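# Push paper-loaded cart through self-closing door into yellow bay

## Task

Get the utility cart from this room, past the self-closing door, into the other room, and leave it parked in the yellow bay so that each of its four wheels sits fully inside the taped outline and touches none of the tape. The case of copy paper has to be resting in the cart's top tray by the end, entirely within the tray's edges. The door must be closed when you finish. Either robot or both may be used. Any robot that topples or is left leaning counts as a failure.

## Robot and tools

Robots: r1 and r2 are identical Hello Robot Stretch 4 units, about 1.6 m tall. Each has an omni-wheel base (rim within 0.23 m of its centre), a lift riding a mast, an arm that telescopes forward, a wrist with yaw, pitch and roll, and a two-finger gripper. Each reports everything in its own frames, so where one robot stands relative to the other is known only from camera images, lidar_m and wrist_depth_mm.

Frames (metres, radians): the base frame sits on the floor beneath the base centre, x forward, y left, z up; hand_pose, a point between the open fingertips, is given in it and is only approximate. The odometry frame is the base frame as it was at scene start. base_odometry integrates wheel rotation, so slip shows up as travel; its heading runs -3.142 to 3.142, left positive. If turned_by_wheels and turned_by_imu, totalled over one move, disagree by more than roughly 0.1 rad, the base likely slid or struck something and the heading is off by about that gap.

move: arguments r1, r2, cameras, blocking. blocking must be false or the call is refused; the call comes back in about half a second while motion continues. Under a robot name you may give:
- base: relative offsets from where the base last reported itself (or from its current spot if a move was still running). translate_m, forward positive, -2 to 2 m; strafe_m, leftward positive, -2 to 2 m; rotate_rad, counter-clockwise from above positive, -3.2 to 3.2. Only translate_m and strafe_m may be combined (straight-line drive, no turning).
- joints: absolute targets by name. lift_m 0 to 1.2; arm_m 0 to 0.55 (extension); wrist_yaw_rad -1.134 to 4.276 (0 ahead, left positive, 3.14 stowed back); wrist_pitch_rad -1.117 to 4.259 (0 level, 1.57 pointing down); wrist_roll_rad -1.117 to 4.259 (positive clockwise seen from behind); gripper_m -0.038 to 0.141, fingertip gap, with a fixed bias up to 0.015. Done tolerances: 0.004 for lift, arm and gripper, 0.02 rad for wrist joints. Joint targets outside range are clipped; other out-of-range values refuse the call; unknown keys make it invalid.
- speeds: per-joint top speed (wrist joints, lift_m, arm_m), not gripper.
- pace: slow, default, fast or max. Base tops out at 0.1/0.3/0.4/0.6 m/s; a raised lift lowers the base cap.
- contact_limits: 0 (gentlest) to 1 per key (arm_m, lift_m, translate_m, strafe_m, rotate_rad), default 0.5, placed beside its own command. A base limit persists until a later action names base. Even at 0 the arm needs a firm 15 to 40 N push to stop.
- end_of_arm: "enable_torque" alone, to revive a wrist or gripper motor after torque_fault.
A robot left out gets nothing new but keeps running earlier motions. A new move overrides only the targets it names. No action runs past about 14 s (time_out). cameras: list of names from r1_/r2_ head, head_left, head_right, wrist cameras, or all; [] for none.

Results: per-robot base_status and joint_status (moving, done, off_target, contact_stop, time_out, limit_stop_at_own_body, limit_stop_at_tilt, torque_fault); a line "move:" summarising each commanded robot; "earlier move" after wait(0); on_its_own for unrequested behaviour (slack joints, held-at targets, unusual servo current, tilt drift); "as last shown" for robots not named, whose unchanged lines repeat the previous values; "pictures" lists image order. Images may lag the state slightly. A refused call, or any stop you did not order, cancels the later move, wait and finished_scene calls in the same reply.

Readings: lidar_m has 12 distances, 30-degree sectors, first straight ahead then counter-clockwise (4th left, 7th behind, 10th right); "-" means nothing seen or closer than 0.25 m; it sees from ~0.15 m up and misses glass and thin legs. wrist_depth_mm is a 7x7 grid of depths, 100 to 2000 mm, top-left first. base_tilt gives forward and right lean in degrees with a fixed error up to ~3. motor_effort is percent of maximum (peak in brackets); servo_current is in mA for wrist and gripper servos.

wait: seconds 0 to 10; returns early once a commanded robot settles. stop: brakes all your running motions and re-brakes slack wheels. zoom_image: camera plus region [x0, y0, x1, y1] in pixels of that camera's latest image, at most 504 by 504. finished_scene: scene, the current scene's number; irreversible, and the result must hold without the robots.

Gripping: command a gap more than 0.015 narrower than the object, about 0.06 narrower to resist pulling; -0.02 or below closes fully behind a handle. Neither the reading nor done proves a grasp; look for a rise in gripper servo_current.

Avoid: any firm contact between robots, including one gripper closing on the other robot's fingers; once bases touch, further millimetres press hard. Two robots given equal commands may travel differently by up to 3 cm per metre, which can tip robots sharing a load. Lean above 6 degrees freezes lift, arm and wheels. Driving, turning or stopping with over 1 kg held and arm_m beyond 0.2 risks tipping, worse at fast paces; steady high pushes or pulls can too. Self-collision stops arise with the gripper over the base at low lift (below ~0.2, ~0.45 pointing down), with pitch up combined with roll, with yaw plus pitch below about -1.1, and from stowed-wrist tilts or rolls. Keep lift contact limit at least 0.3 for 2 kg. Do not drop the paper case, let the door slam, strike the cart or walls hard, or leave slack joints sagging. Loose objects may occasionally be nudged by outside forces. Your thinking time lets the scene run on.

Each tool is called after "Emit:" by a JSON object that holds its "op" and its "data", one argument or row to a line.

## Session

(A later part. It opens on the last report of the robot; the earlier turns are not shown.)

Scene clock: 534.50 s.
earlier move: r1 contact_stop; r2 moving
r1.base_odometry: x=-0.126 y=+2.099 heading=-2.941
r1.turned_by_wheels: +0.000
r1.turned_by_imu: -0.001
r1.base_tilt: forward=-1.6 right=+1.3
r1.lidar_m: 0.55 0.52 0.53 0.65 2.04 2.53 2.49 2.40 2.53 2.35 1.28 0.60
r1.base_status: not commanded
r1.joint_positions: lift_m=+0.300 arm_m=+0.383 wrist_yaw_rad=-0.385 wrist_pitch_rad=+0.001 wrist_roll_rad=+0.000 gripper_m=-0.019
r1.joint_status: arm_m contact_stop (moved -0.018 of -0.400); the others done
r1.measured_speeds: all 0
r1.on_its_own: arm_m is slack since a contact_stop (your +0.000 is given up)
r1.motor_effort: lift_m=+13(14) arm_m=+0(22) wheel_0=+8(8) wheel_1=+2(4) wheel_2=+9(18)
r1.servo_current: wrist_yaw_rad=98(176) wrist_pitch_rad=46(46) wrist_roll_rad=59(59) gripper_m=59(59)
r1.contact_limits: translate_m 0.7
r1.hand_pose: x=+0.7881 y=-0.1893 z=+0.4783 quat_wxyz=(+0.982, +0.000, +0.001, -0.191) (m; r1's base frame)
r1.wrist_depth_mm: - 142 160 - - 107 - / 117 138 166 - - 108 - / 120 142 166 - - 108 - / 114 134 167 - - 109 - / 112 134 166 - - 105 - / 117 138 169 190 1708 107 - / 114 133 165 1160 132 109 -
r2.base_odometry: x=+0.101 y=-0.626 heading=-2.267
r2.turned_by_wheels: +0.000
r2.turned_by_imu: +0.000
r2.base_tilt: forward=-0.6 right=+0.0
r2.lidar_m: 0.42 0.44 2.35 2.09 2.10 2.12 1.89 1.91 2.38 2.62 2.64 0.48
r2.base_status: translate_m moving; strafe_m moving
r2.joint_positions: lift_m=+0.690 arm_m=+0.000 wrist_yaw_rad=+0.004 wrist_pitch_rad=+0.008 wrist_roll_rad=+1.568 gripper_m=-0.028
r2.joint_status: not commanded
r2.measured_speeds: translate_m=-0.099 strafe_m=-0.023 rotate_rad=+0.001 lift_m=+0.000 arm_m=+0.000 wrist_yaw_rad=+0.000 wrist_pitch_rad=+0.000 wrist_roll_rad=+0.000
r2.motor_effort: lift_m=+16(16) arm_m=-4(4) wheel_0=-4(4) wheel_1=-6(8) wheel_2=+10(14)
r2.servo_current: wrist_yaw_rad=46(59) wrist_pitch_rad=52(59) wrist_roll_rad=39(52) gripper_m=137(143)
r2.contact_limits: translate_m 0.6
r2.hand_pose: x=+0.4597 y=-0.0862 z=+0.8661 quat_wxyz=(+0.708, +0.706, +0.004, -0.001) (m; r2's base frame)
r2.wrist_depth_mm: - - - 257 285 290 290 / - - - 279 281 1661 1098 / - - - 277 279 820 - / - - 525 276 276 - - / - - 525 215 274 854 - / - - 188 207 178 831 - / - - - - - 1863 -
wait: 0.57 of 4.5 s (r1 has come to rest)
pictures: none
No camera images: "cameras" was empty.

Emit:
{"op": "move", "data": {
  "r1": {"base":{"translate_m":0.6},"joints":{"arm_m":0.38},"pace":"slow","contact_limits":{"translate_m":0.65,"arm_m":0.7}},
  "blocking": false,
  "cameras": []
}}

Emit:
{"op": "wait", "data": {
  "seconds": 5.8,
  "cameras": ["r1_head_camera","r1_head_left_camera","r2_head_camera"]
}}

Scene clock: 543.10 s.
earlier move: r2 done
move: r1 moving
r1.base_odometry: x=-0.138 y=+2.096 heading=-2.938
r1.turned_by_wheels: +0.003
r1.turned_by_imu: +0.003
r1.base_tilt: forward=-1.6 right=+1.2
r1.lidar_m: 0.55 0.52 0.50 0.64 2.04 2.53 2.50 2.41 2.60 2.35 1.25 0.57
r1.base_status: translate_m moving
r1.joint_positions: lift_m=+0.300 arm_m=+0.380 wrist_yaw_rad=-0.397 wrist_pitch_rad=+0.001 wrist_roll_rad=+0.000 gripper_m=-0.019
r1.joint_status: arm_m moving
r1.measured_speeds: translate_m=+0.048 strafe_m=+0.001 rotate_rad=+0.006 lift_m=+0.000 arm_m=+0.000 wrist_yaw_rad=-0.003 wrist_pitch_rad=+0.000 wrist_roll_rad=+0.000
r1.motor_effort: lift_m=+13(14) arm_m=+4(11) wheel_0=+26(26) wheel_1=+12(12) wheel_2=+0(7)
r1.servo_current: wrist_yaw_rad=46(91) wrist_pitch_rad=33(46) wrist_roll_rad=52(52) gripper_m=52(59)
r1.contact_limits: arm_m 0.7; translate_m 0.65
r1.hand_pose: x=+0.7830 y=-0.1922 z=+0.4783 quat_wxyz=(+0.980, +0.000, +0.001, -0.197) (m; r1's base frame)
r1.wrist_depth_mm: - 150 171 - - 108 - / 118 141 172 - - 109 - / 122 141 172 - - 109 - / 115 137 172 - - 109 - / 112 140 172 - - 106 - / 118 140 177 200 156 108 - / 114 135 171 1182 130 110 -
r2.base_odometry: x=+0.388 y=-0.054 heading=-2.267
r2.turned_by_wheels: +0.000
r2.turned_by_imu: +0.002
r2.base_tilt: forward=-0.7 right=+0.0
r2.lidar_m: 0.36 0.35 2.38 2.14 2.14 1.39 1.24 1.25 1.60 2.58 2.63 0.50
r2.base_status: done
r2.joint_positions: lift_m=+0.690 arm_m=+0.000 wrist_yaw_rad=+0.004 wrist_pitch_rad=+0.008 wrist_roll_rad=+1.568 gripper_m=-0.028
r2.joint_status: not commanded
r2.measured_speeds: all 0
r2.motor_effort: lift_m=+16(16) arm_m=-3(4) wheel_0=-1(2) wheel_1=-4(5) wheel_2=+6(6)
r2.servo_current: wrist_yaw_rad=59(59) wrist_pitch_rad=46(59) wrist_roll_rad=59(65) gripper_m=137(143)
r2.contact_limits: translate_m 0.6
r2.hand_pose: x=+0.4597 y=-0.0862 z=+0.8661 quat_wxyz=(+0.708, +0.706, +0.004, -0.001) (m; r2's base frame)
r2.wrist_depth_mm: - - - - - 1618 1160 / - - - 310 359 1499 1118 / - - - 325 342 1576 484 / - - - 307 310 1708 - / - - 707 228 290 820 - / - - 187 205 177 153 - / - - 496 - - 759 -
pictures: none
No camera images: "cameras" was empty.

Scene clock: 548.90 s.
earlier move: r1 contact_stop
r1.base_odometry: x=-0.674 y=+1.985 heading=-2.989
r1.turned_by_wheels: -0.051
r1.turned_by_imu: -0.069
r1.base_tilt: forward=-1.6 right=+1.2
r1.lidar_m: 0.30 0.25 0.25 0.29 0.46 2.75 3.02 2.92 3.00 0.25 0.25 2.16
r1.base_status: translate_m contact_stop
r1.joint_positions: lift_m=+0.300 arm_m=+0.380 wrist_yaw_rad=-0.402 wrist_pitch_rad=+0.001 wrist_roll_rad=+0.000 gripper_m=-0.019
r1.joint_status: all done
r1.measured_speeds: translate_m=+0.002 strafe_m=+0.001 rotate_rad=-0.219 lift_m=+0.000 arm_m=+0.000 wrist_yaw_rad=+0.000 wrist_pitch_rad=+0.000 wrist_roll_rad=+0.000
r1.on_its_own: the wheels are slack since a contact_stop
r1.motor_effort: lift_m=+14(14) arm_m=+4(11) wheel_0=+7(32) wheel_1=-4(21) wheel_2=-5(32)
r1.servo_current: wrist_yaw_rad=46(104) wrist_pitch_rad=39(52) wrist_roll_rad=39(72) gripper_m=52(59)
r1.contact_limits: arm_m 0.7; translate_m 0.65
r1.hand_pose: x=+0.7820 y=-0.1933 z=+0.4783 quat_wxyz=(+0.980, +0.000, +0.001, -0.200) (m; r1's base frame)
r1.wrist_depth_mm: - - - - - - - / - - - - - - - / - - - - - - - / - - - - - - - / - - - - - - - / 1756 1756 1576 198 179 1499 - / 1229 1160 179 184 162 1160 1182
r2.base_odometry: x=+0.388 y=-0.054 heading=-2.267
r2.turned_by_wheels: +0.000
r2.turned_by_imu: +0.001
r2.base_tilt: forward=-0.6 right=+0.0
r2.lidar_m: 0.37 0.32 2.36 2.13 2.18 1.39 1.25 1.27 1.59 2.57 2.59 0.50
r2.base_status: done
r2.joint_positions: lift_m=+0.690 arm_m=+0.000 wrist_yaw_rad=+0.004 wrist_pitch_rad=+0.008 wrist_roll_rad=+1.568 gripper_m=-0.028
r2.joint_status: not commanded
r2.measured_speeds: all 0
r2.motor_effort: lift_m=+16(16) arm_m=-4(4) wheel_0=-1(2) wheel_1=-5(5) wheel_2=+6(6)
r2.servo_current: wrist_yaw_rad=46(65) wrist_pitch_rad=46(59) wrist_roll_rad=52(65) gripper_m=143(143)
r2.contact_limits: translate_m 0.6
r2.hand_pose: x=+0.4597 y=-0.0862 z=+0.8661 quat_wxyz=(+0.708, +0.706, +0.004, -0.001) (m; r2's base frame)
r2.wrist_depth_mm: - - - - - 1661 1138 / - - - 309 362 1499 1098 / - - - 325 338 1576 484 / - - - 307 310 1756 - / - - 699 227 290 831 - / - - 187 206 178 153 - / - - 496 - - 768 -
wait: 5.80 s; no rest
pictures: r1_head_camera, r1_head_left_camera, r2_head_camera
Images, in order (width x height): r1_head_camera 420x560, r1_head_left_camera 420x672, r2_head_camera 420x560.

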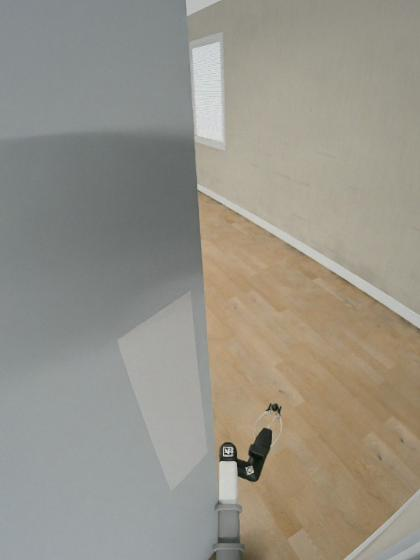

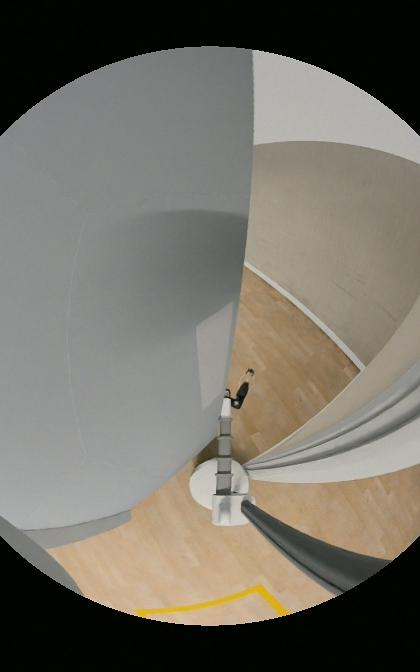

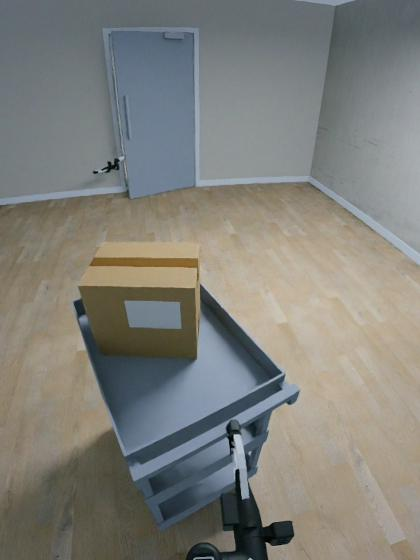

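Emit:
{"op": "move", "data": {
  "r1": {"base":{"translate_m":0.42,"strafe_m":0.3},"joints":{"arm_m":0.2},"pace":"slow","contact_limits":{"translate_m":0.75}},
  "blocking": false,
  "cameras": []
}}

Emit:
{"op": "wait", "data": {
  "seconds": 5.2,
  "cameras": ["r1_head_camera","r1_head_right_camera","r2_head_camera"]
}}

Scene clock: 554.43 s.
earlier move: r1 contact_stop
move: r1 moving
r1.base_odometry: x=-0.549 y=+2.028 heading=+2.905
r1.turned_by_wheels: -0.389
r1.turned_by_imu: -0.393
r1.base_tilt: forward=-1.6 right=+1.3
r1.lidar_m: 0.25 0.25 - 0.25 0.30 0.70 2.86 2.82 2.77 2.63 2.15 0.25
r1.base_status: earlier translate_m contact_stop (by the wheels' count: +0.427 of +0.600); translate_m moving; strafe_m moving
r1.joint_positions: lift_m=+0.300 arm_m=+0.367 wrist_yaw_rad=-0.402 wrist_pitch_rad=+0.001 wrist_roll_rad=+0.000 gripper_m=-0.019
r1.joint_status: arm_m moving
r1.measured_speeds: translate_m=+0.044 strafe_m=+0.030 rotate_rad=-0.005 lift_m=+0.000 arm_m=-0.049 wrist_yaw_rad=+0.000 wrist_pitch_rad=+0.000 wrist_roll_rad=+0.000
r1.motor_effort: lift_m=+14(15) arm_m=-3(9) wheel_0=-16(16) wheel_1=+17(17) wheel_2=-12(12)
r1.servo_current: wrist_yaw_rad=46(59) wrist_pitch_rad=46(46) wrist_roll_rad=39(59) gripper_m=46(59)
r1.contact_limits: translate_m 0.75
r1.hand_pose: x=+0.7696 y=-0.1933 z=+0.4782 quat_wxyz=(+0.980, +0.000, +0.001, -0.200) (m; r1's base frame)
r1.wrist_depth_mm: - - - - - 364 247 / - - - - 1537 334 248 / - - - - - 338 250 / - - - - - 382 250 / - - - - - 384 251 / 1708 1618 187 198 180 340 250 / 1205 1182 178 183 161 334 249
r2: as last shown
r2.base_tilt: forward=-0.7 right=+0.0
r2.lidar_m: 0.35 0.34 2.33 2.13 2.17 1.39 1.26 1.28 1.57 2.59 2.60 0.51
r2.servo_current: wrist_yaw_rad=52(59) wrist_pitch_rad=52(59) wrist_roll_rad=46(59) gripper_m=137(150)
r2.contact_limits: translate_m 0.6
r2.wrist_depth_mm: - - - - - 1708 1160 / - - - 310 359 1499 1098 / - - - 325 342 1576 480 / - - - 306 310 1708 - / - - 699 228 290 831 - / - - 187 206 177 153 - / - - 492 - - 768 -
pictures: none
No camera images: "cameras" was empty.

Scene clock: 559.63 s.
earlier move: r1 moving
r1.base_odometry: x=-1.008 y=+1.842 heading=+2.906
r1.turned_by_wheels: +0.001
r1.turned_by_imu: +0.004
r1.base_tilt: forward=-1.6 right=+1.3
r1.lidar_m: 2.14 3.32 3.13 - 0.25 0.32 0.93 3.30 0.33 0.30 0.50 1.95
r1.base_status: translate_m moving; strafe_m moving
r1.joint_positions: lift_m=+0.300 arm_m=+0.200 wrist_yaw_rad=-0.402 wrist_pitch_rad=+0.001 wrist_roll_rad=+0.000 gripper_m=-0.019
r1.joint_status: all done
r1.measured_speeds: translate_m=+0.035 strafe_m=+0.026 rotate_rad=-0.003 lift_m=+0.000 arm_m=+0.000 wrist_yaw_rad=+0.000 wrist_pitch_rad=+0.000 wrist_roll_rad=+0.000
r1.motor_effort: lift_m=+14(15) arm_m=-5(9) wheel_0=-8(19) wheel_1=+10(19) wheel_2=-3(12)
r1.servo_current: wrist_yaw_rad=52(65) wrist_pitch_rad=46(52) wrist_roll_rad=46(72) gripper_m=52(65)
r1.contact_limits: translate_m 0.75
r1.hand_pose: x=+0.6022 y=-0.1933 z=+0.4782 quat_wxyz=(+0.980, +0.000, +0.001, -0.200) (m; r1's base frame)
r1.wrist_depth_mm: - - - - - - - / - - - - - 1499 - / - - - - - - - / - - - - - - - / - - - - - - - / 1661 1618 187 198 170 1430 - / 1205 1182 179 183 162 1160 1060
r2.base_odometry: x=+0.388 y=-0.054 heading=-2.267
r2.turned_by_wheels: +0.000
r2.turned_by_imu: +0.001
r2.base_tilt: forward=-0.7 right=+0.0
r2.lidar_m: 0.36 0.36 2.36 2.14 2.14 1.37 1.26 1.29 1.58 2.58 2.61 0.51
r2.base_status: not commanded
r2.joint_positions: lift_m=+0.690 arm_m=+0.000 wrist_yaw_rad=+0.004 wrist_pitch_rad=+0.008 wrist_roll_rad=+1.568 gripper_m=-0.028
r2.joint_status: not commanded
r2.measured_speeds: all 0
r2.motor_effort: lift_m=+16(16) arm_m=-4(4) wheel_0=-1(2) wheel_1=-4(5) wheel_2=+6(6)
r2.servo_current: wrist_yaw_rad=46(65) wrist_pitch_rad=52(59) wrist_roll_rad=52(65) gripper_m=143(150)
r2.contact_limits: translate_m 0.6
r2.hand_pose: x=+0.4597 y=-0.0862 z=+0.8661 quat_wxyz=(+0.708, +0.706, +0.004, -0.001) (m; r2's base frame)
r2.wrist_depth_mm: - - - - - 1618 1160 / - - - 310 359 1430 1118 / - - - 324 342 1618 484 / - - - 307 314 1708 - / - - 707 229 290 831 - / - - 187 205 178 153 - / - - 496 - - 768 -
wait: 5.20 s; no rest
pictures: r1_head_camera, r1_head_right_camera, r2_head_camera
Images, in order (width x height): r1_head_camera 420x560, r1_head_right_camera 420x672, r2_head_camera 420x560.

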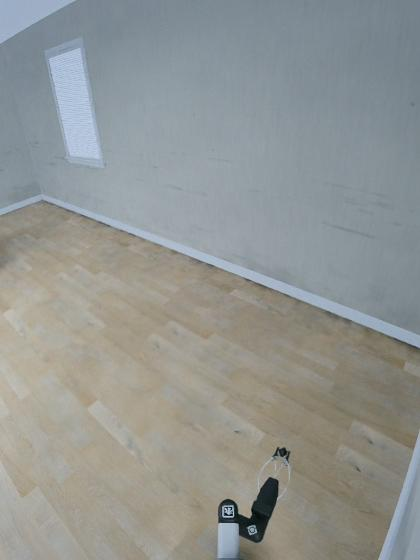

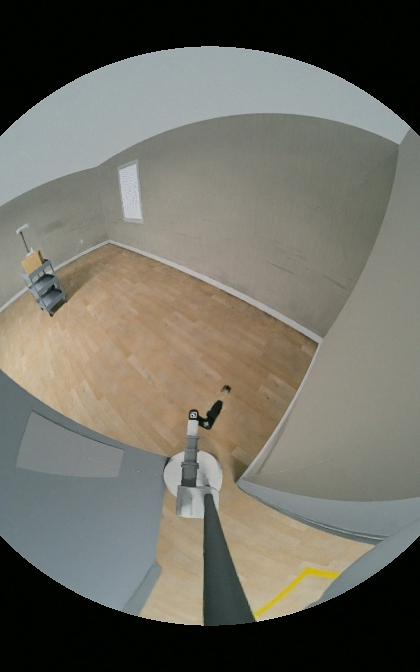

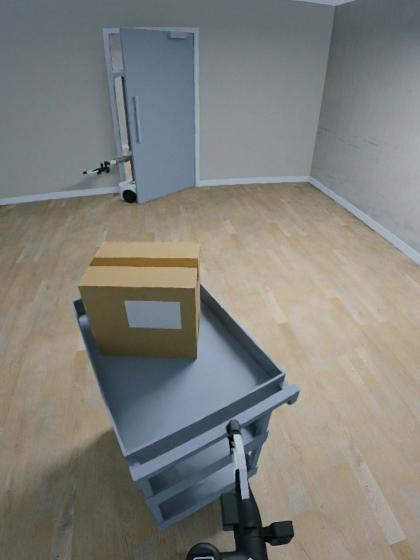

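Emit:
{"op": "move", "data": {
  "r1": {"base":{"translate_m":0.36,"strafe_m":0.36},"joints":{"arm_m":0.0,"wrist_yaw_rad":0.0,"lift_m":0.5},"pace":"slow","contact_limits":{"translate_m":0.75}},
  "blocking": false,
  "cameras": []
}}

Emit:
{"op": "wait", "data": {
  "seconds": 5.5,
  "cameras": ["r1_head_camera","r1_head_right_camera","r2_head_camera"]
}}

Scene clock: 568.17 s.
earlier move: r1 done
move: r1 moving
r1.base_odometry: x=-1.026 y=+1.832 heading=+2.906
r1.turned_by_wheels: +0.000
r1.turned_by_imu: +0.000
r1.base_tilt: forward=-1.6 right=+1.3
r1.lidar_m: 2.16 3.31 3.12 - 0.25 0.30 0.94 3.29 0.32 0.33 0.55 1.95
r1.base_status: translate_m moving; strafe_m moving
r1.joint_positions: lift_m=+0.325 arm_m=+0.187 wrist_yaw_rad=-0.069 wrist_pitch_rad=+0.001 wrist_roll_rad=+0.000 gripper_m=-0.019
r1.joint_status: lift_m moving; arm_m moving; wrist_yaw_rad moving
r1.measured_speeds: translate_m=+0.035 strafe_m=+0.035 rotate_rad=-0.001 lift_m=+0.097 arm_m=-0.049 wrist_yaw_rad=+0.782 wrist_pitch_rad=+0.000 wrist_roll_rad=+0.000
r1.motor_effort: lift_m=+26(27) arm_m=-5(8) wheel_0=-10(11) wheel_1=+18(18) wheel_2=-5(8)
r1.servo_current: wrist_yaw_rad=59(104) wrist_pitch_rad=39(46) wrist_roll_rad=59(65) gripper_m=52(59)
r1.contact_limits: translate_m 0.75
r1.hand_pose: x=+0.6401 y=-0.1070 z=+0.5026 quat_wxyz=(+0.999, +0.000, +0.001, -0.034) (m; r1's base frame)
r1.wrist_depth_mm: - - - - - - - / - - - - - - - / - - - - - - - / - - - - - - - / - - - - - - - / 1808 1756 1618 198 170 - - / 1281 1182 178 184 162 1182 1205
r2: as last shown
r2.base_tilt: forward=-0.7 right=+0.1
r2.lidar_m: 0.38 0.35 2.36 2.15 2.14 1.38 1.25 1.24 1.58 2.57 2.58 0.52
r2.servo_current: wrist_yaw_rad=52(59) wrist_pitch_rad=46(59) wrist_roll_rad=52(59) gripper_m=137(143)
r2.contact_limits: translate_m 0.6
r2.wrist_depth_mm: - - - - - 1708 1182 / - - - 309 362 1464 1078 / - - - 325 342 1618 480 / - - - 307 310 1708 - / - - 715 227 290 831 - / - - 187 205 178 153 - / - - 492 - - 759 -
pictures: none
No camera images: "cameras" was empty.

Scene clock: 573.67 s.
earlier move: r1 moving
r1.base_odometry: x=-1.449 y=+1.573 heading=+2.905
r1.turned_by_wheels: +0.000
r1.turned_by_imu: +0.008
r1.base_tilt: forward=-1.6 right=+1.3
r1.lidar_m: 2.09 3.26 2.61 3.50 2.81 2.08 0.54 0.28 0.79 0.89 1.39 1.92
r1.base_status: translate_m moving; strafe_m moving
r1.joint_positions: lift_m=+0.500 arm_m=+0.000 wrist_yaw_rad=-0.003 wrist_pitch_rad=+0.001 wrist_roll_rad=+0.000 gripper_m=-0.019
r1.joint_status: all done
r1.measured_speeds: translate_m=+0.005 strafe_m=+0.005 rotate_rad=+0.000 lift_m=+0.000 arm_m=+0.000 wrist_yaw_rad=+0.000 wrist_pitch_rad=+0.000 wrist_roll_rad=+0.000
r1.motor_effort: lift_m=+24(28) arm_m=-5(8) wheel_0=-5(15) wheel_1=+2(18) wheel_2=-1(8)
r1.servo_current: wrist_yaw_rad=59(104) wrist_pitch_rad=39(52) wrist_roll_rad=46(72) gripper_m=52(59)
r1.contact_limits: translate_m 0.75
r1.hand_pose: x=+0.4591 y=-0.0882 z=+0.6774 quat_wxyz=(+1.000, +0.000, +0.001, -0.001) (m; r1's base frame)
r1.wrist_depth_mm: - - - - - - - / - - - - - - - / - - - - - - - / - - - - - - - / - - - - - - - / - - - 198 169 - - / 1756 1537 179 183 144 - -
r2.base_odometry: x=+0.388 y=-0.054 heading=-2.267
r2.turned_by_wheels: +0.000
r2.turned_by_imu: +0.001
r2.base_tilt: forward=-0.7 right=+0.1
r2.lidar_m: 0.36 0.33 2.38 2.15 2.17 1.38 1.26 1.26 1.59 2.58 2.62 0.49
r2.base_status: not commanded
r2.joint_positions: lift_m=+0.690 arm_m=+0.000 wrist_yaw_rad=+0.004 wrist_pitch_rad=+0.008 wrist_roll_rad=+1.568 gripper_m=-0.028
r2.joint_status: not commanded
r2.measured_speeds: all 0
r2.motor_effort: lift_m=+16(16) arm_m=-4(4) wheel_0=-1(2) wheel_1=-5(5) wheel_2=+6(6)
r2.servo_current: wrist_yaw_rad=46(65) wrist_pitch_rad=46(59) wrist_roll_rad=59(59) gripper_m=150(150)
r2.contact_limits: translate_m 0.6
r2.hand_pose: x=+0.4597 y=-0.0862 z=+0.8661 quat_wxyz=(+0.708, +0.706, +0.004, -0.001) (m; r2's base frame)
r2.wrist_depth_mm: - - - - - 1661 1160 / - - - 309 362 1464 1118 / - - - 325 342 1576 480 / - - - 306 312 1661 - / - - 707 227 290 831 - / - - 187 205 178 153 - / - - 500 - - 768 -
wait: 5.50 s; no rest
pictures: r1_head_camera, r1_head_right_camera, r2_head_camera
Images, in order (width x height): r1_head_camera 420x560, r1_head_right_camera 420x672, r2_head_camera 420x560.

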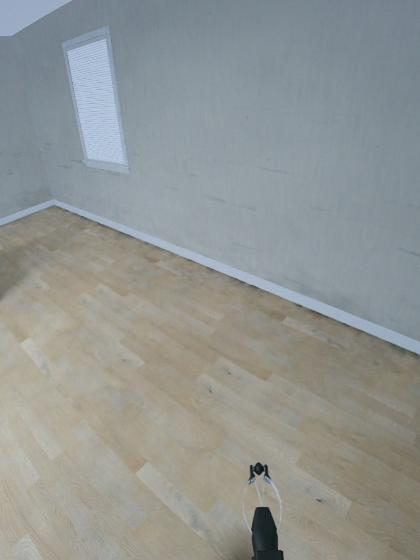

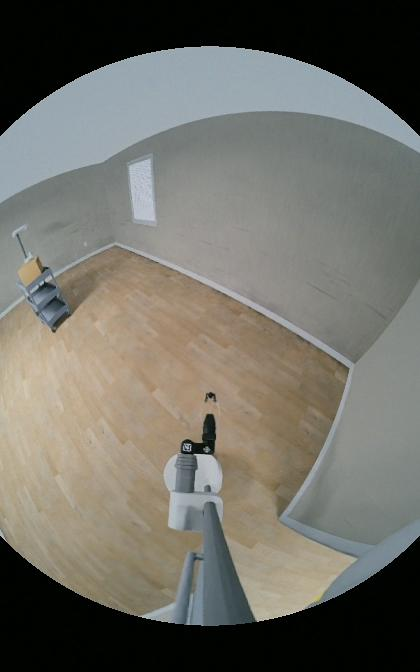

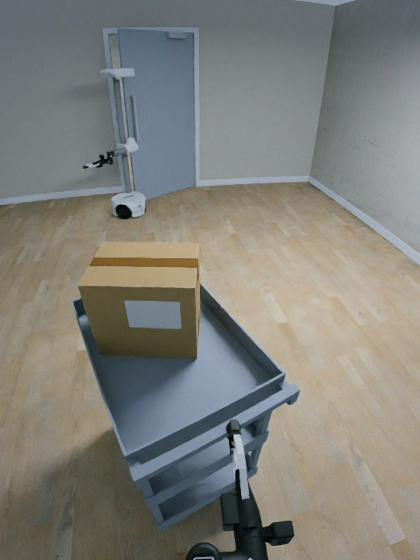

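Emit:
{"op": "move", "data": {
  "r1": {"base":{"translate_m":0.22,"strafe_m":0.24},"pace":"slow","contact_limits":{"translate_m":0.6}},
  "blocking": false,
  "cameras": []
}}

Emit:
{"op": "wait", "data": {
  "seconds": 4,
  "cameras": ["r2_head_camera"]
}}

Scene clock: 580.60 s.
earlier move: r1 done
move: r1 moving
r1.base_odometry: x=-1.460 y=+1.566 heading=+2.905
r1.turned_by_wheels: +0.000
r1.turned_by_imu: -0.001
r1.base_tilt: forward=-1.6 right=+1.3
r1.lidar_m: 2.10 3.23 2.61 3.52 2.82 2.13 1.02 0.81 0.75 0.88 1.38 1.90
r1.base_status: translate_m moving; strafe_m moving
r1.joint_positions: lift_m=+0.500 arm_m=+0.000 wrist_yaw_rad=-0.003 wrist_pitch_rad=+0.001 wrist_roll_rad=+0.000 gripper_m=-0.019
r1.joint_status: not commanded
r1.measured_speeds: translate_m=+0.034 strafe_m=+0.037 rotate_rad=+0.000 lift_m=+0.000 arm_m=+0.000 wrist_yaw_rad=+0.000 wrist_pitch_rad=+0.000 wrist_roll_rad=+0.000
r1.motor_effort: lift_m=+24(24) arm_m=-5(5) wheel_0=-6(6) wheel_1=+5(7) wheel_2=-5(6)
r1.servo_current: wrist_yaw_rad=52(59) wrist_pitch_rad=46(46) wrist_roll_rad=52(59) gripper_m=52(52)
r1.contact_limits: translate_m 0.6
r1.hand_pose: x=+0.4591 y=-0.0882 z=+0.6774 quat_wxyz=(+1.000, +0.000, +0.001, -0.001) (m; r1's base frame)
r1.wrist_depth_mm: - - - - - - - / - - - - - - - / - - - - - - - / - - - - - - - / - - - - - - - / - - - 198 170 - - / 1708 1537 179 183 144 - -
r2: as last shown
r2.lidar_m: 0.37 0.34 2.35 2.13 2.16 1.39 1.22 1.27 1.59 2.57 2.61 0.49
r2.motor_effort: lift_m=+16(16) arm_m=-4(4) wheel_0=-2(2) wheel_1=-4(5) wheel_2=+6(6)
r2.servo_current: wrist_yaw_rad=46(52) wrist_pitch_rad=52(52) wrist_roll_rad=39(59) gripper_m=137(143)
r2.contact_limits: translate_m 0.6
r2.wrist_depth_mm: - - - - - 1661 1160 / - - - 309 359 1464 1118 / - - - 325 342 1576 484 / - - - 306 312 1661 - / - - 707 226 289 842 - / - - 187 204 177 153 - / - - 492 - - 768 -
pictures: none
No camera images: "cameras" was empty.

Scene clock: 584.60 s.
earlier move: r1 done
r1.base_odometry: x=-1.719 y=+1.392 heading=+2.905
r1.turned_by_wheels: +0.000
r1.turned_by_imu: +0.002
r1.base_tilt: forward=-1.6 right=+1.3
r1.lidar_m: 2.07 3.21 2.31 3.52 2.85 2.81 1.41 1.14 1.05 1.21 1.90 1.88
r1.base_status: done
r1.joint_positions: lift_m=+0.500 arm_m=+0.000 wrist_yaw_rad=-0.003 wrist_pitch_rad=+0.001 wrist_roll_rad=+0.000 gripper_m=-0.019
r1.joint_status: not commanded
r1.measured_speeds: all 0
r1.motor_effort: lift_m=+24(24) arm_m=-5(5) wheel_0=-3(7) wheel_1=+3(9) wheel_2=-1(6)
r1.servo_current: wrist_yaw_rad=39(72) wrist_pitch_rad=39(46) wrist_roll_rad=46(72) gripper_m=46(59)
r1.contact_limits: translate_m 0.6
r1.hand_pose: x=+0.4591 y=-0.0882 z=+0.6774 quat_wxyz=(+1.000, +0.000, +0.001, -0.001) (m; r1's base frame)
r1.wrist_depth_mm: - - - - - - - / - - - - - - - / - - - - - - - / - - - - - - - / - - - - - - - / - - - 198 170 - - / 1708 1618 179 183 144 - -
r2.base_odometry: x=+0.388 y=-0.054 heading=-2.267
r2.turned_by_wheels: +0.000
r2.turned_by_imu: +0.001
r2.base_tilt: forward=-0.7 right=+0.0
r2.lidar_m: 0.37 0.34 2.35 2.15 2.15 1.40 1.27 1.28 1.58 2.59 2.61 0.47
r2.base_status: not commanded
r2.joint_positions: lift_m=+0.690 arm_m=+0.000 wrist_yaw_rad=+0.004 wrist_pitch_rad=+0.008 wrist_roll_rad=+1.568 gripper_m=-0.028
r2.joint_status: not commanded
r2.measured_speeds: all 0
r2.motor_effort: lift_m=+16(16) arm_m=-4(4) wheel_0=-1(2) wheel_1=-4(5) wheel_2=+6(6)
r2.servo_current: wrist_yaw_rad=46(59) wrist_pitch_rad=46(65) wrist_roll_rad=52(59) gripper_m=137(150)
r2.contact_limits: translate_m 0.6
r2.hand_pose: x=+0.4597 y=-0.0862 z=+0.8661 quat_wxyz=(+0.708, +0.706, +0.004, -0.001) (m; r2's base frame)
r2.wrist_depth_mm: - - - - - 1618 1160 / - - - 312 359 1464 1118 / - - - 325 340 1537 480 / - - - 306 312 1661 - / - - 699 228 290 831 - / - - 188 206 177 153 - / - - 500 - - 768 -
wait: 4.00 s; at rest by 3.97 s
pictures: r2_head_camera
Images, in order (width x height): r2_head_camera 420x560.

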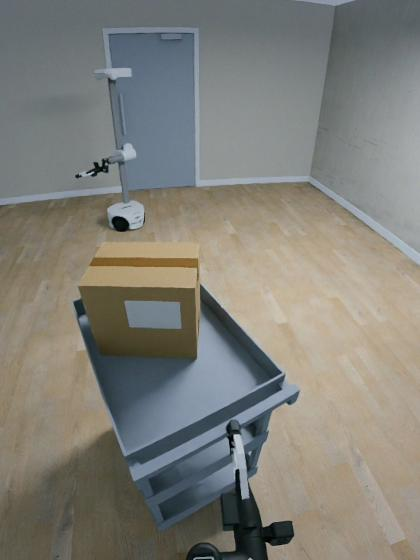

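Emit:
{"op": "move", "data": {
  "r1": {"base":{"rotate_rad":-2.3},"joints":{"gripper_m":0.1,"lift_m":0.85}},
  "blocking": false,
  "cameras": []
}}

Emit:
{"op": "wait", "data": {
  "seconds": 3.5,
  "cameras": ["r1_head_camera","r2_head_camera","r1_wrist_camera"]
}}

Scene clock: 591.03 s.
move: r1 moving
r1.base_odometry: x=-1.719 y=+1.392 heading=+2.653
r1.turned_by_wheels: -0.252
r1.turned_by_imu: -0.253
r1.base_tilt: forward=-1.6 right=+1.3
r1.lidar_m: 1.91 2.46 2.31 2.31 3.05 2.84 1.79 1.20 1.06 1.14 1.46 1.88
r1.base_status: rotate_rad moving
r1.joint_positions: lift_m=+0.537 arm_m=+0.000 wrist_yaw_rad=-0.003 wrist_pitch_rad=+0.001 wrist_roll_rad=+0.000 gripper_m=+0.005
r1.joint_status: lift_m moving; gripper_m moving
r1.measured_speeds: translate_m=+0.000 strafe_m=+0.000 rotate_rad=-0.972 lift_m=+0.146 arm_m=+0.000 wrist_yaw_rad=+0.000 wrist_pitch_rad=+0.000 wrist_roll_rad=+0.000
r1.motor_effort: lift_m=+27(28) arm_m=-4(5) wheel_0=+8(8) wheel_1=+9(9) wheel_2=+8(8)
r1.servo_current: wrist_yaw_rad=65(65) wrist_pitch_rad=39(52) wrist_roll_rad=52(52) gripper_m=72(72)
r1.hand_pose: x=+0.4592 y=-0.0881 z=+0.7153 quat_wxyz=(+1.000, +0.000, +0.001, -0.001) (m; r1's base frame)
r1.wrist_depth_mm: - - - - - - - / - - - - - - - / - - - - - - - / - - - - - - - / - - - - - - - / - - - 203 176 - - / 1756 1661 189 162 146 - -
r2: as last shown
r2.lidar_m: 0.36 0.35 2.38 2.14 2.17 1.40 1.23 1.27 1.57 2.59 2.61 0.47
r2.motor_effort: lift_m=+16(16) arm_m=-4(4) wheel_0=-1(2) wheel_1=-5(5) wheel_2=+6(6)
r2.servo_current: wrist_yaw_rad=39(59) wrist_pitch_rad=52(52) wrist_roll_rad=46(59) gripper_m=137(143)
r2.contact_limits: translate_m 0.6
r2.wrist_depth_mm: - - - - - 1618 1138 / - - - 309 359 1430 1078 / - - - 327 340 1576 480 / - - - 307 312 1661 - / - - 707 227 291 842 - / - - 187 205 177 153 - / - - 492 - - 768 -
pictures: none
No camera images: "cameras" was empty.

Scene clock: 592.97 s.
earlier move: r1 done
r1.base_odometry: x=-1.719 y=+1.392 heading=+0.606
r1.turned_by_wheels: -2.048
r1.turned_by_imu: -2.059
r1.base_tilt: forward=-1.6 right=+1.2
r1.lidar_m: 1.03 1.14 1.57 1.88 1.96 2.56 2.33 4.25 3.00 2.82 1.71 1.16
r1.base_status: done
r1.joint_positions: lift_m=+0.850 arm_m=+0.000 wrist_yaw_rad=-0.003 wrist_pitch_rad=+0.001 wrist_roll_rad=+0.000 gripper_m=+0.100
r1.joint_status: all done
r1.measured_speeds: all 0
r1.motor_effort: lift_m=+25(28) arm_m=-5(5) wheel_0=+3(9) wheel_1=+1(10) wheel_2=+0(9)
r1.servo_current: wrist_yaw_rad=33(72) wrist_pitch_rad=39(52) wrist_roll_rad=26(72) gripper_m=46(91)
r1.hand_pose: x=+0.4592 y=-0.0881 z=+1.0274 quat_wxyz=(+1.000, +0.000, +0.001, -0.001) (m; r1's base frame)
r1.wrist_depth_mm: - - - - - - - / - - - - - - - / - - - - - - - / - - - - - - - / - - - - - - - / - 193 196 - 189 - - / - - - 139 - - -
r2.base_odometry: x=+0.388 y=-0.054 heading=-2.267
r2.turned_by_wheels: +0.000
r2.turned_by_imu: +0.000
r2.base_tilt: forward=-0.7 right=+0.1
r2.lidar_m: 0.37 0.35 2.34 2.15 2.16 1.40 1.25 1.26 1.58 2.59 2.60 0.52
r2.base_status: not commanded
r2.joint_positions: lift_m=+0.690 arm_m=+0.000 wrist_yaw_rad=+0.004 wrist_pitch_rad=+0.008 wrist_roll_rad=+1.568 gripper_m=-0.028
r2.joint_status: not commanded
r2.measured_speeds: all 0
r2.motor_effort: lift_m=+16(16) arm_m=-4(4) wheel_0=-1(2) wheel_1=-4(5) wheel_2=+6(6)
r2.servo_current: wrist_yaw_rad=46(65) wrist_pitch_rad=46(59) wrist_roll_rad=59(59) gripper_m=137(143)
r2.contact_limits: translate_m 0.6
r2.hand_pose: x=+0.4597 y=-0.0862 z=+0.8661 quat_wxyz=(+0.708, +0.706, +0.004, -0.001) (m; r2's base frame)
r2.wrist_depth_mm: - - - - - 1661 1160 / - - - 310 362 1464 1098 / - - - 325 342 1576 480 / - - - 306 310 1661 - / - - 707 228 289 831 - / - - 188 204 178 153 - / - - 492 - - 768 -
wait: 1.93 of 3.5 s (r1 has come to rest)
pictures: r1_head_camera, r1_wrist_camera, r2_head_camera
Images, in order (width x height): r1_head_camera 420x560, r1_wrist_camera 616x392, r2_head_camera 420x560.

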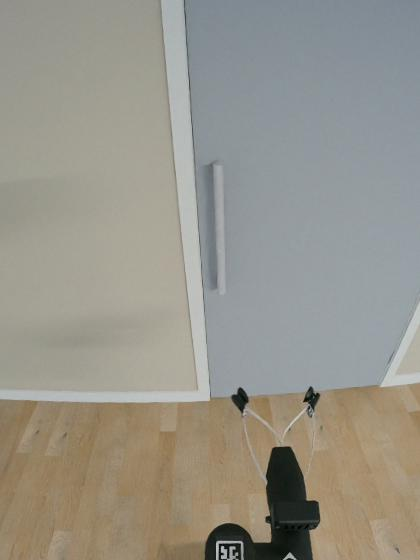

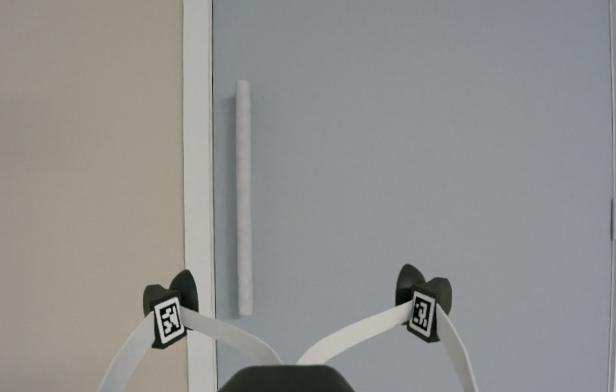

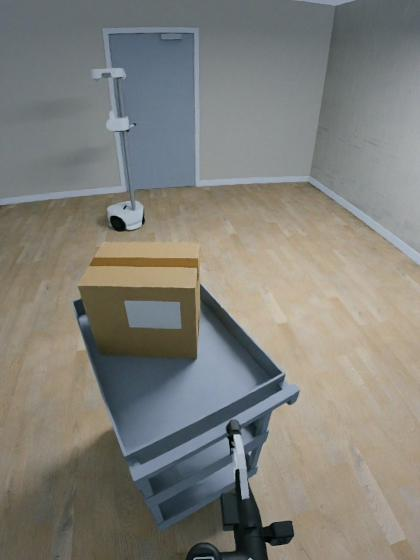

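Emit:
{"op": "move", "data": {
  "r1": {"base":{"translate_m":0.33,"strafe_m":0.115}},
  "blocking": false,
  "cameras": []
}}

Emit:
{"op": "wait", "data": {
  "seconds": 3,
  "cameras": ["r1_wrist_camera","r1_head_camera"]
}}

Scene clock: 604.93 s.
move: r1 moving
r1.base_odometry: x=-1.700 y=+1.419 heading=+0.606
r1.turned_by_wheels: +0.000
r1.turned_by_imu: +0.000
r1.base_tilt: forward=-1.6 right=+1.3
r1.lidar_m: 1.00 1.12 1.48 1.87 1.95 2.59 2.33 4.24 3.02 2.86 1.61 1.15
r1.base_status: translate_m moving; strafe_m moving
r1.joint_positions: lift_m=+0.850 arm_m=+0.000 wrist_yaw_rad=-0.003 wrist_pitch_rad=+0.001 wrist_roll_rad=+0.000 gripper_m=+0.100
r1.joint_status: not commanded
r1.measured_speeds: translate_m=+0.121 strafe_m=+0.042 rotate_rad=-0.003 lift_m=+0.000 arm_m=+0.000 wrist_yaw_rad=+0.000 wrist_pitch_rad=+0.000 wrist_roll_rad=+0.000
r1.motor_effort: lift_m=+25(25) arm_m=-5(5) wheel_0=+4(8) wheel_1=+8(10) wheel_2=-7(8)
r1.servo_current: wrist_yaw_rad=39(59) wrist_pitch_rad=46(52) wrist_roll_rad=46(59) gripper_m=39(39)
r1.hand_pose: x=+0.4592 y=-0.0881 z=+1.0274 quat_wxyz=(+1.000, +0.000, +0.001, -0.001) (m; r1's base frame)
r1.wrist_depth_mm: - - - - - - - / - - - - - - - / - - - - - - - / - - - - - - - / - - - - - - - / - 193 196 - 189 - - / - - - 139 - - -
r2: as last shown
r2.turned_by_imu: +0.002
r2.lidar_m: 0.34 0.34 2.35 2.14 2.15 1.40 1.25 1.28 1.60 2.57 2.59 0.50
r2.servo_current: wrist_yaw_rad=46(72) wrist_pitch_rad=46(52) wrist_roll_rad=46(52) gripper_m=137(143)
r2.contact_limits: translate_m 0.6
r2.wrist_depth_mm: - - - - - 1661 1138 / - - - 310 359 1430 1118 / - - - 327 342 1537 480 / - - - 306 310 1708 - / - - 707 228 289 831 - / - - 187 205 177 153 - / - - 496 - - 768 -
pictures: none
No camera images: "cameras" was empty.

Scene clock: 607.03 s.
earlier move: r1 done
r1.base_odometry: x=-1.514 y=+1.674 heading=+0.606
r1.turned_by_wheels: +0.000
r1.turned_by_imu: +0.001
r1.base_tilt: forward=-1.6 right=+1.3
r1.lidar_m: 0.72 0.79 1.08 1.77 1.86 2.47 2.68 4.36 3.10 2.93 1.19 0.83
r1.base_status: done
r1.joint_positions: lift_m=+0.850 arm_m=+0.000 wrist_yaw_rad=-0.002 wrist_pitch_rad=+0.001 wrist_roll_rad=+0.000 gripper_m=+0.100
r1.joint_status: not commanded
r1.measured_speeds: all 0
r1.motor_effort: lift_m=+24(25) arm_m=-5(5) wheel_0=+3(8) wheel_1=+1(10) wheel_2=+0(10)
r1.servo_current: wrist_yaw_rad=39(72) wrist_pitch_rad=39(52) wrist_roll_rad=46(72) gripper_m=39(46)
r1.hand_pose: x=+0.4592 y=-0.0881 z=+1.0274 quat_wxyz=(+1.000, +0.000, +0.001, -0.001) (m; r1's base frame)
r1.wrist_depth_mm: - - - - - - - / - - - 496 - - - / - - - 500 - - - / - - - 500 - - - / - - - 500 - - - / - 193 195 504 189 - - / - - - 140 - - -
r2.base_odometry: x=+0.388 y=-0.054 heading=-2.267
r2.turned_by_wheels: +0.000
r2.turned_by_imu: +0.000
r2.base_tilt: forward=-0.7 right=+0.1
r2.lidar_m: 0.35 0.35 2.36 2.14 2.14 1.38 1.22 1.25 1.57 2.57 2.61 0.51
r2.base_status: not commanded
r2.joint_positions: lift_m=+0.690 arm_m=+0.000 wrist_yaw_rad=+0.004 wrist_pitch_rad=+0.008 wrist_roll_rad=+1.568 gripper_m=-0.028
r2.joint_status: not commanded
r2.measured_speeds: all 0
r2.motor_effort: lift_m=+16(16) arm_m=-4(4) wheel_0=-1(2) wheel_1=-4(5) wheel_2=+6(6)
r2.servo_current: wrist_yaw_rad=65(72) wrist_pitch_rad=52(59) wrist_roll_rad=46(59) gripper_m=130(150)
r2.contact_limits: translate_m 0.6
r2.hand_pose: x=+0.4597 y=-0.0862 z=+0.8661 quat_wxyz=(+0.708, +0.706, +0.004, -0.001) (m; r2's base frame)
r2.wrist_depth_mm: - - - - - 1618 1160 / - - - 312 359 1464 1118 / - - - 325 342 1576 480 / - - - 306 314 1756 - / - - 699 229 291 831 - / - - 187 205 177 831 - / - - 496 - - 768 -
wait: 2.10 of 3 s (r1 has come to rest)
pictures: r1_head_camera, r1_wrist_camera
Images, in order (width x height): r1_head_camera 420x560, r1_wrist_camera 616x392.

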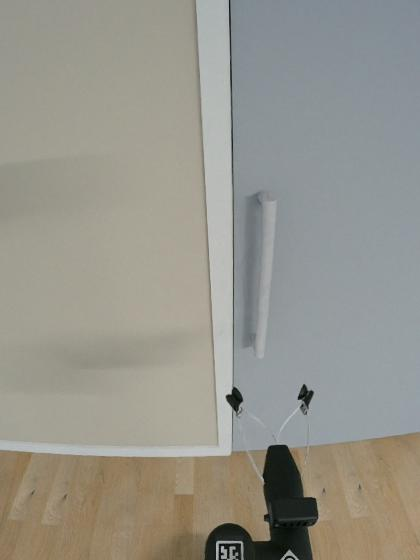

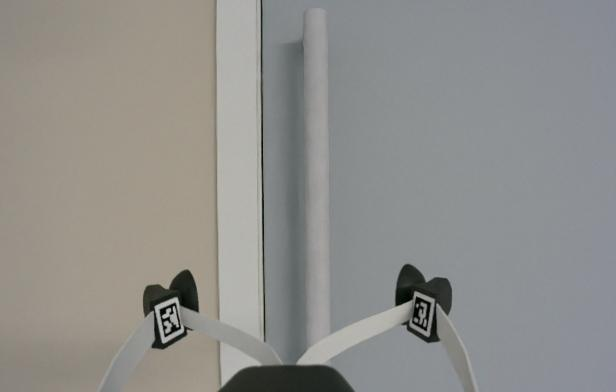

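Emit:
{"op": "move", "data": {
  "r1": {"base":{"translate_m":0.17,"strafe_m":-0.022},"pace":"slow","contact_limits":{"translate_m":0.3}},
  "blocking": false,
  "cameras": []
}}

Emit:
{"op": "wait", "data": {
  "seconds": 3,
  "cameras": ["r1_wrist_camera"]
}}

Scene clock: 612.77 s.
move: r1 moving
r1.base_odometry: x=-1.502 y=+1.680 heading=+0.606
r1.turned_by_wheels: +0.000
r1.turned_by_imu: +0.000
r1.base_tilt: forward=-1.6 right=+1.3
r1.lidar_m: 0.68 0.78 1.07 1.79 1.83 2.46 2.68 4.34 3.13 2.93 1.18 0.81
r1.base_status: translate_m moving; strafe_m moving
r1.joint_positions: lift_m=+0.850 arm_m=+0.000 wrist_yaw_rad=-0.002 wrist_pitch_rad=+0.001 wrist_roll_rad=+0.000 gripper_m=+0.100
r1.joint_status: not commanded
r1.measured_speeds: translate_m=+0.048 strafe_m=-0.007 rotate_rad=-0.002 lift_m=+0.000 arm_m=+0.000 wrist_yaw_rad=+0.000 wrist_pitch_rad=+0.000 wrist_roll_rad=+0.000
r1.motor_effort: lift_m=+24(25) arm_m=-5(5) wheel_0=+6(9) wheel_1=+5(6) wheel_2=-7(7)
r1.servo_current: wrist_yaw_rad=52(65) wrist_pitch_rad=46(46) wrist_roll_rad=33(52) gripper_m=39(46)
r1.contact_limits: translate_m 0.3
r1.hand_pose: x=+0.4592 y=-0.0881 z=+1.0274 quat_wxyz=(+1.000, +0.000, +0.001, -0.001) (m; r1's base frame)
r1.wrist_depth_mm: - - - 559 564 - - / - - - 564 569 - - / - - - 564 - - - / - - - 564 - - - / - - - 564 - - - / - 193 195 564 189 - - / - - - 140 - - -
r2: as last shown
r2.turned_by_imu: +0.001
r2.lidar_m: 0.38 0.35 2.36 2.14 2.17 1.40 1.25 1.28 1.57 2.56 2.61 0.49
r2.motor_effort: lift_m=+16(16) arm_m=-4(4) wheel_0=-1(2) wheel_1=-5(5) wheel_2=+6(6)
r2.servo_current: wrist_yaw_rad=52(59) wrist_pitch_rad=52(52) wrist_roll_rad=39(52) gripper_m=137(150)
r2.contact_limits: translate_m 0.6
r2.wrist_depth_mm: - - - - - 1661 1160 / - - - 310 362 1464 1098 / - - - 324 343 1576 480 / - - - 306 312 1708 - / - - 707 228 289 831 - / - - 187 205 177 831 - / - - 496 - - 768 -
pictures: none
No camera images: "cameras" was empty.

Scene clock: 615.27 s.
earlier move: r1 done
r1.base_odometry: x=-1.362 y=+1.753 heading=+0.606
r1.turned_by_wheels: +0.000
r1.turned_by_imu: +0.000
r1.base_tilt: forward=-1.6 right=+1.3
r1.lidar_m: 0.56 0.62 0.86 1.79 1.89 2.48 2.84 4.33 3.11 2.92 0.90 0.65
r1.base_status: done
r1.joint_positions: lift_m=+0.850 arm_m=+0.000 wrist_yaw_rad=-0.002 wrist_pitch_rad=+0.001 wrist_roll_rad=+0.000 gripper_m=+0.100
r1.joint_status: not commanded
r1.measured_speeds: all 0
r1.motor_effort: lift_m=+24(25) arm_m=-4(5) wheel_0=+3(9) wheel_1=+2(6) wheel_2=-3(7)
r1.servo_current: wrist_yaw_rad=52(65) wrist_pitch_rad=46(52) wrist_roll_rad=59(72) gripper_m=39(52)
r1.contact_limits: translate_m 0.3
r1.hand_pose: x=+0.4592 y=-0.0881 z=+1.0274 quat_wxyz=(+1.000, +0.000, +0.001, -0.001) (m; r1's base frame)
r1.wrist_depth_mm: 394 397 404 404 407 415 418 / 397 399 407 407 415 413 418 / 399 402 404 407 415 415 418 / 397 402 407 407 415 418 418 / 402 402 404 413 415 421 424 / 399 404 407 413 198 418 421 / 402 402 407 145 418 421 421
r2.base_odometry: x=+0.388 y=-0.054 heading=-2.267
r2.turned_by_wheels: +0.000
r2.turned_by_imu: +0.000
r2.base_tilt: forward=-0.6 right=+0.1
r2.lidar_m: 0.36 0.36 2.34 2.13 2.14 1.40 1.25 1.28 1.59 2.58 2.61 0.51
r2.base_status: not commanded
r2.joint_positions: lift_m=+0.690 arm_m=+0.000 wrist_yaw_rad=+0.004 wrist_pitch_rad=+0.008 wrist_roll_rad=+1.568 gripper_m=-0.028
r2.joint_status: not commanded
r2.measured_speeds: all 0
r2.motor_effort: lift_m=+16(16) arm_m=-4(4) wheel_0=-1(2) wheel_1=-4(5) wheel_2=+6(6)
r2.servo_current: wrist_yaw_rad=46(59) wrist_pitch_rad=52(59) wrist_roll_rad=46(65) gripper_m=150(150)
r2.contact_limits: translate_m 0.6
r2.hand_pose: x=+0.4597 y=-0.0862 z=+0.8661 quat_wxyz=(+0.708, +0.706, +0.004, -0.001) (m; r2's base frame)
r2.wrist_depth_mm: - - - - - 1708 1138 / - - - 312 362 1464 1098 / - - - 324 342 1576 477 / - - - 307 310 1661 - / - - 707 228 290 831 - / - - 188 205 177 831 - / - - 496 - - 768 -
wait: 2.50 of 3 s (r1 has come to rest)
pictures: r1_wrist_camera
Images, in order (width x height): r1_wrist_camera 616x392.

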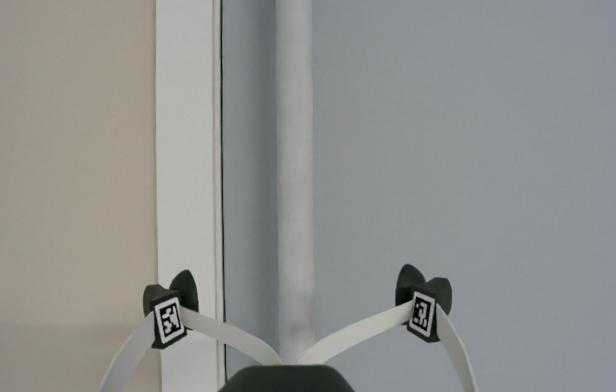

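Emit:
{"op": "move", "data": {
  "r1": {"base":{"translate_m":0.085},"pace":"slow","contact_limits":{"translate_m":0.3}},
  "blocking": false,
  "cameras": []
}}

Emit:
{"op": "wait", "data": {
  "seconds": 2,
  "cameras": ["r1_wrist_camera"]
}}

Emit:
{"op": "move", "data": {
  "r1": {"joints":{"gripper_m":-0.03}},
  "blocking": false,
  "cameras": []
}}

Emit:
{"op": "wait", "data": {
  "seconds": 1.5,
  "cameras": ["r1_wrist_camera","r1_head_camera"]
}}

Scene clock: 623.17 s.
move: r1 moving
r1.base_odometry: x=-1.351 y=+1.760 heading=+0.606
r1.turned_by_wheels: +0.000
r1.turned_by_imu: +0.000
r1.base_tilt: forward=-1.6 right=+1.3
r1.lidar_m: 0.53 0.60 0.86 1.80 1.88 2.50 2.82 4.35 3.08 2.90 0.92 0.65
r1.base_status: translate_m moving
r1.joint_positions: lift_m=+0.850 arm_m=+0.000 wrist_yaw_rad=-0.002 wrist_pitch_rad=+0.001 wrist_roll_rad=+0.000 gripper_m=+0.100
r1.joint_status: not commanded
r1.measured_speeds: translate_m=+0.048 strafe_m=+0.000 rotate_rad=-0.002 lift_m=+0.000 arm_m=+0.000 wrist_yaw_rad=+0.000 wrist_pitch_rad=+0.000 wrist_roll_rad=+0.000
r1.motor_effort: lift_m=+24(24) arm_m=-5(5) wheel_0=+5(6) wheel_1=+4(7) wheel_2=-5(7)
r1.servo_current: wrist_yaw_rad=65(65) wrist_pitch_rad=39(46) wrist_roll_rad=46(59) gripper_m=39(46)
r1.contact_limits: translate_m 0.3
r1.hand_pose: x=+0.4592 y=-0.0881 z=+1.0274 quat_wxyz=(+1.000, +0.000, +0.001, -0.001) (m; r1's base frame)
r1.wrist_depth_mm: 387 389 394 394 399 404 407 / 387 387 397 394 402 404 404 / 387 389 399 397 402 407 407 / 389 392 399 397 404 407 410 / 392 392 397 397 404 410 410 / 392 394 397 402 196 407 413 / 389 392 399 145 404 407 413
r2: as last shown
r2.turned_by_imu: +0.001
r2.base_tilt: forward=-0.7 right=+0.1
r2.lidar_m: 0.35 0.36 2.34 2.13 2.16 1.40 1.23 1.26 1.57 2.58 2.60 0.51
r2.motor_effort: lift_m=+16(16) arm_m=-4(4) wheel_0=-1(1) wheel_1=-4(4) wheel_2=+6(6)
r2.servo_current: wrist_yaw_rad=46(59) wrist_pitch_rad=52(52) wrist_roll_rad=46(46) gripper_m=143(143)
r2.contact_limits: translate_m 0.6
r2.wrist_depth_mm: - - - - - 1661 1160 / - - - 310 359 1464 1118 / - - - 325 342 1576 484 / - - - 306 309 1708 - / - - 707 228 290 820 - / - - 187 205 177 831 - / - - 496 - - 768 -
pictures: none
No camera images: "cameras" was empty.

Scene clock: 624.80 s.
earlier move: r1 done
r1.base_odometry: x=-1.292 y=+1.801 heading=+0.606
r1.turned_by_wheels: +0.000
r1.turned_by_imu: +0.000
r1.base_tilt: forward=-1.6 right=+1.3
r1.lidar_m: 0.45 0.52 0.74 1.81 1.86 2.51 2.92 4.30 3.09 2.56 0.82 0.57
r1.base_status: done
r1.joint_positions: lift_m=+0.850 arm_m=+0.000 wrist_yaw_rad=-0.002 wrist_pitch_rad=+0.001 wrist_roll_rad=+0.000 gripper_m=+0.100
r1.joint_status: not commanded
r1.measured_speeds: all 0
r1.motor_effort: lift_m=+24(25) arm_m=-5(5) wheel_0=+5(7) wheel_1=+3(7) wheel_2=-1(7)
r1.servo_current: wrist_yaw_rad=52(65) wrist_pitch_rad=39(59) wrist_roll_rad=46(72) gripper_m=39(52)
r1.contact_limits: translate_m 0.3
r1.hand_pose: x=+0.4592 y=-0.0881 z=+1.0274 quat_wxyz=(+1.000, +0.000, +0.001, -0.001) (m; r1's base frame)
r1.wrist_depth_mm: 315 - 320 247 327 329 332 / 314 317 324 248 325 330 332 / 317 319 322 248 329 330 332 / 317 317 322 249 329 330 336 / 317 322 325 250 330 334 334 / 317 320 325 249 198 332 336 / 319 320 325 145 330 332 338
r2.base_odometry: x=+0.388 y=-0.054 heading=-2.267
r2.turned_by_wheels: +0.000
r2.turned_by_imu: +0.000
r2.base_tilt: forward=-0.7 right=+0.0
r2.lidar_m: 0.37 0.36 2.34 2.14 2.16 1.40 1.24 1.27 1.60 2.57 2.61 0.49
r2.base_status: not commanded
r2.joint_positions: lift_m=+0.690 arm_m=+0.000 wrist_yaw_rad=+0.004 wrist_pitch_rad=+0.008 wrist_roll_rad=+1.568 gripper_m=-0.028
r2.joint_status: not commanded
r2.measured_speeds: all 0
r2.motor_effort: lift_m=+16(16) arm_m=-4(4) wheel_0=-1(2) wheel_1=-5(5) wheel_2=+6(6)
r2.servo_current: wrist_yaw_rad=52(59) wrist_pitch_rad=46(59) wrist_roll_rad=39(59) gripper_m=137(143)
r2.contact_limits: translate_m 0.6
r2.hand_pose: x=+0.4597 y=-0.0862 z=+0.8661 quat_wxyz=(+0.708, +0.706, +0.004, -0.001) (m; r2's base frame)
r2.wrist_depth_mm: - - - - - 1708 1138 / - - - 312 362 1499 1118 / - - - 327 340 1576 480 / - - - 306 312 1708 - / - - 699 228 291 842 - / - - 187 206 177 831 - / - - 496 - - 768 -
wait: 1.63 of 2 s (r1 has come to rest)
pictures: r1_wrist_camera
Images, in order (width x height): r1_wrist_camera 616x392.

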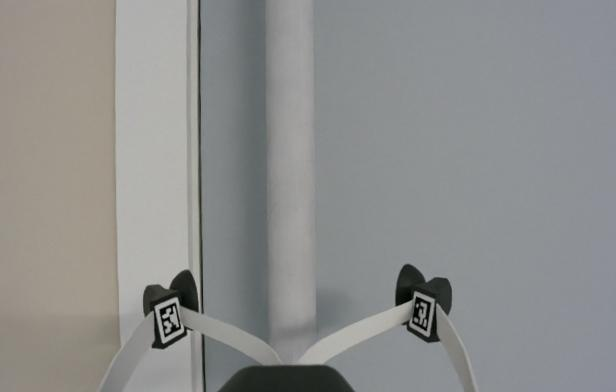

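Scene clock: 625.30 s.
move: r1 moving
r1.base_odometry: x=-1.292 y=+1.801 heading=+0.606
r1.turned_by_wheels: +0.000
r1.turned_by_imu: +0.000
r1.base_tilt: forward=-1.6 right=+1.3
r1.lidar_m: 0.48 0.54 0.76 1.81 1.87 2.49 2.90 4.34 3.07 2.57 0.82 0.55
r1.base_status: not commanded
r1.joint_positions: lift_m=+0.850 arm_m=+0.000 wrist_yaw_rad=-0.002 wrist_pitch_rad=+0.001 wrist_roll_rad=+0.000 gripper_m=+0.084
r1.joint_status: gripper_m moving
r1.measured_speeds: all 0
r1.motor_effort: lift_m=+24(25) arm_m=-5(5) wheel_0=+5(5) wheel_1=+3(3) wheel_2=-1(1)
r1.servo_current: wrist_yaw_rad=33(52) wrist_pitch_rad=46(46) wrist_roll_rad=59(65) gripper_m=111(111)
r1.contact_limits: translate_m 0.3
r1.hand_pose: x=+0.4592 y=-0.0881 z=+1.0274 quat_wxyz=(+1.000, +0.000, +0.001, -0.001) (m; r1's base frame)
r1.wrist_depth_mm: 314 - 320 247 329 330 330 / 315 317 322 248 329 329 332 / 314 319 322 250 327 329 332 / 315 319 325 249 330 332 334 / 319 319 324 253 327 332 334 / 319 319 216 250 200 332 336 / 320 180 325 144 332 336 338
r2: as last shown
r2.lidar_m: 0.36 0.35 2.37 2.16 2.19 1.39 1.25 1.28 1.57 2.59 2.60 0.50
r2.motor_effort: lift_m=+16(16) arm_m=-4(4) wheel_0=-1(2) wheel_1=-4(4) wheel_2=+6(6)
r2.servo_current: wrist_yaw_rad=52(59) wrist_pitch_rad=46(52) wrist_roll_rad=46(59) gripper_m=137(143)
r2.contact_limits: translate_m 0.6
r2.wrist_depth_mm: - - - - - 1661 1160 / - - - 310 362 1464 1118 / - - - 324 340 1618 484 / - - - 307 312 1661 - / - - 707 227 291 831 - / - - 187 206 177 842 - / - - 496 - - 768 -
pictures: none
No camera images: "cameras" was empty.

Scene clock: 626.80 s.
earlier move: r1 done
r1.base_odometry: x=-1.292 y=+1.801 heading=+0.606
r1.turned_by_wheels: +0.000
r1.turned_by_imu: +0.000
r1.base_tilt: forward=-1.6 right=+1.3
r1.lidar_m: 0.45 0.54 0.74 1.82 1.89 2.52 2.92 4.32 3.08 2.59 0.82 0.56
r1.base_status: not commanded
r1.joint_positions: lift_m=+0.850 arm_m=+0.000 wrist_yaw_rad=-0.002 wrist_pitch_rad=+0.001 wrist_roll_rad=+0.000 gripper_m=-0.029
r1.joint_status: all done
r1.measured_speeds: all 0
r1.motor_effort: lift_m=+25(25) arm_m=-5(5) wheel_0=+5(5) wheel_1=+3(3) wheel_2=-1(1)
r1.servo_current: wrist_yaw_rad=46(65) wrist_pitch_rad=39(46) wrist_roll_rad=52(65) gripper_m=65(130)
r1.contact_limits: translate_m 0.3
r1.hand_pose: x=+0.4592 y=-0.0881 z=+1.0274 quat_wxyz=(+1.000, +0.000, +0.001, -0.001) (m; r1's base frame)
r1.wrist_depth_mm: 312 - 317 247 325 329 330 / 317 319 324 249 327 330 332 / 317 319 322 249 330 332 332 / 319 319 324 248 332 330 334 / 317 319 324 251 327 332 334 / 317 320 187 198 330 332 334 / 319 319 325 246 330 336 338
r2.base_odometry: x=+0.388 y=-0.054 heading=-2.267
r2.turned_by_wheels: +0.000
r2.turned_by_imu: +0.000
r2.base_tilt: forward=-0.7 right=+0.1
r2.lidar_m: 0.35 0.37 2.36 2.14 2.14 1.39 1.24 1.27 1.58 2.58 2.59 0.52
r2.base_status: not commanded
r2.joint_positions: lift_m=+0.690 arm_m=+0.000 wrist_yaw_rad=+0.004 wrist_pitch_rad=+0.008 wrist_roll_rad=+1.568 gripper_m=-0.028
r2.joint_status: not commanded
r2.measured_speeds: all 0
r2.motor_effort: lift_m=+16(16) arm_m=-4(4) wheel_0=-1(2) wheel_1=-4(5) wheel_2=+6(6)
r2.servo_current: wrist_yaw_rad=52(59) wrist_pitch_rad=52(59) wrist_roll_rad=59(59) gripper_m=137(150)
r2.contact_limits: translate_m 0.6
r2.hand_pose: x=+0.4597 y=-0.0862 z=+0.8661 quat_wxyz=(+0.708, +0.706, +0.004, -0.001) (m; r2's base frame)
r2.wrist_depth_mm: - - - - - 1618 1160 / - - - 310 357 1464 1118 / - - - 325 343 1576 484 / - - - 306 312 1708 - / - - 707 227 290 831 - / - - 187 206 177 842 - / - - 496 - - 759 -
wait: 1.50 s; at rest by 1.47 s
pictures: r1_head_camera, r1_wrist_camera
Images, in order (width x height): r1_head_camera 420x560, r1_wrist_camera 616x392.

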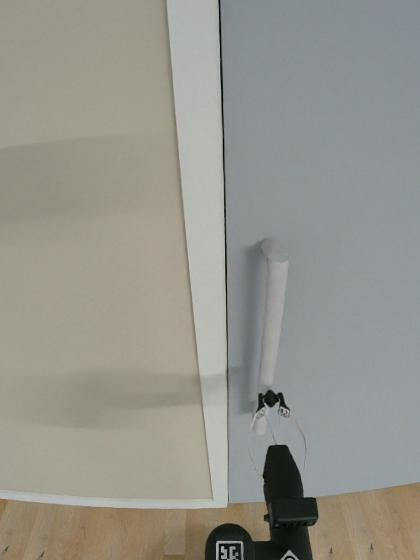

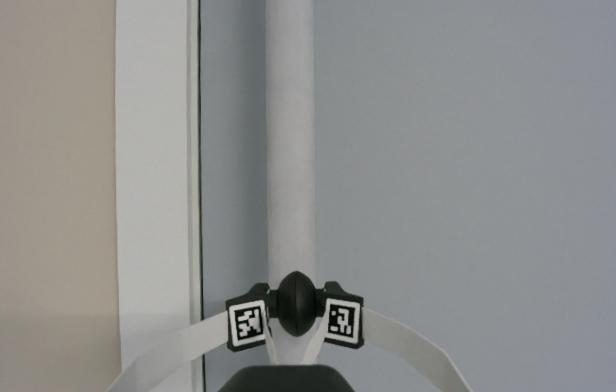

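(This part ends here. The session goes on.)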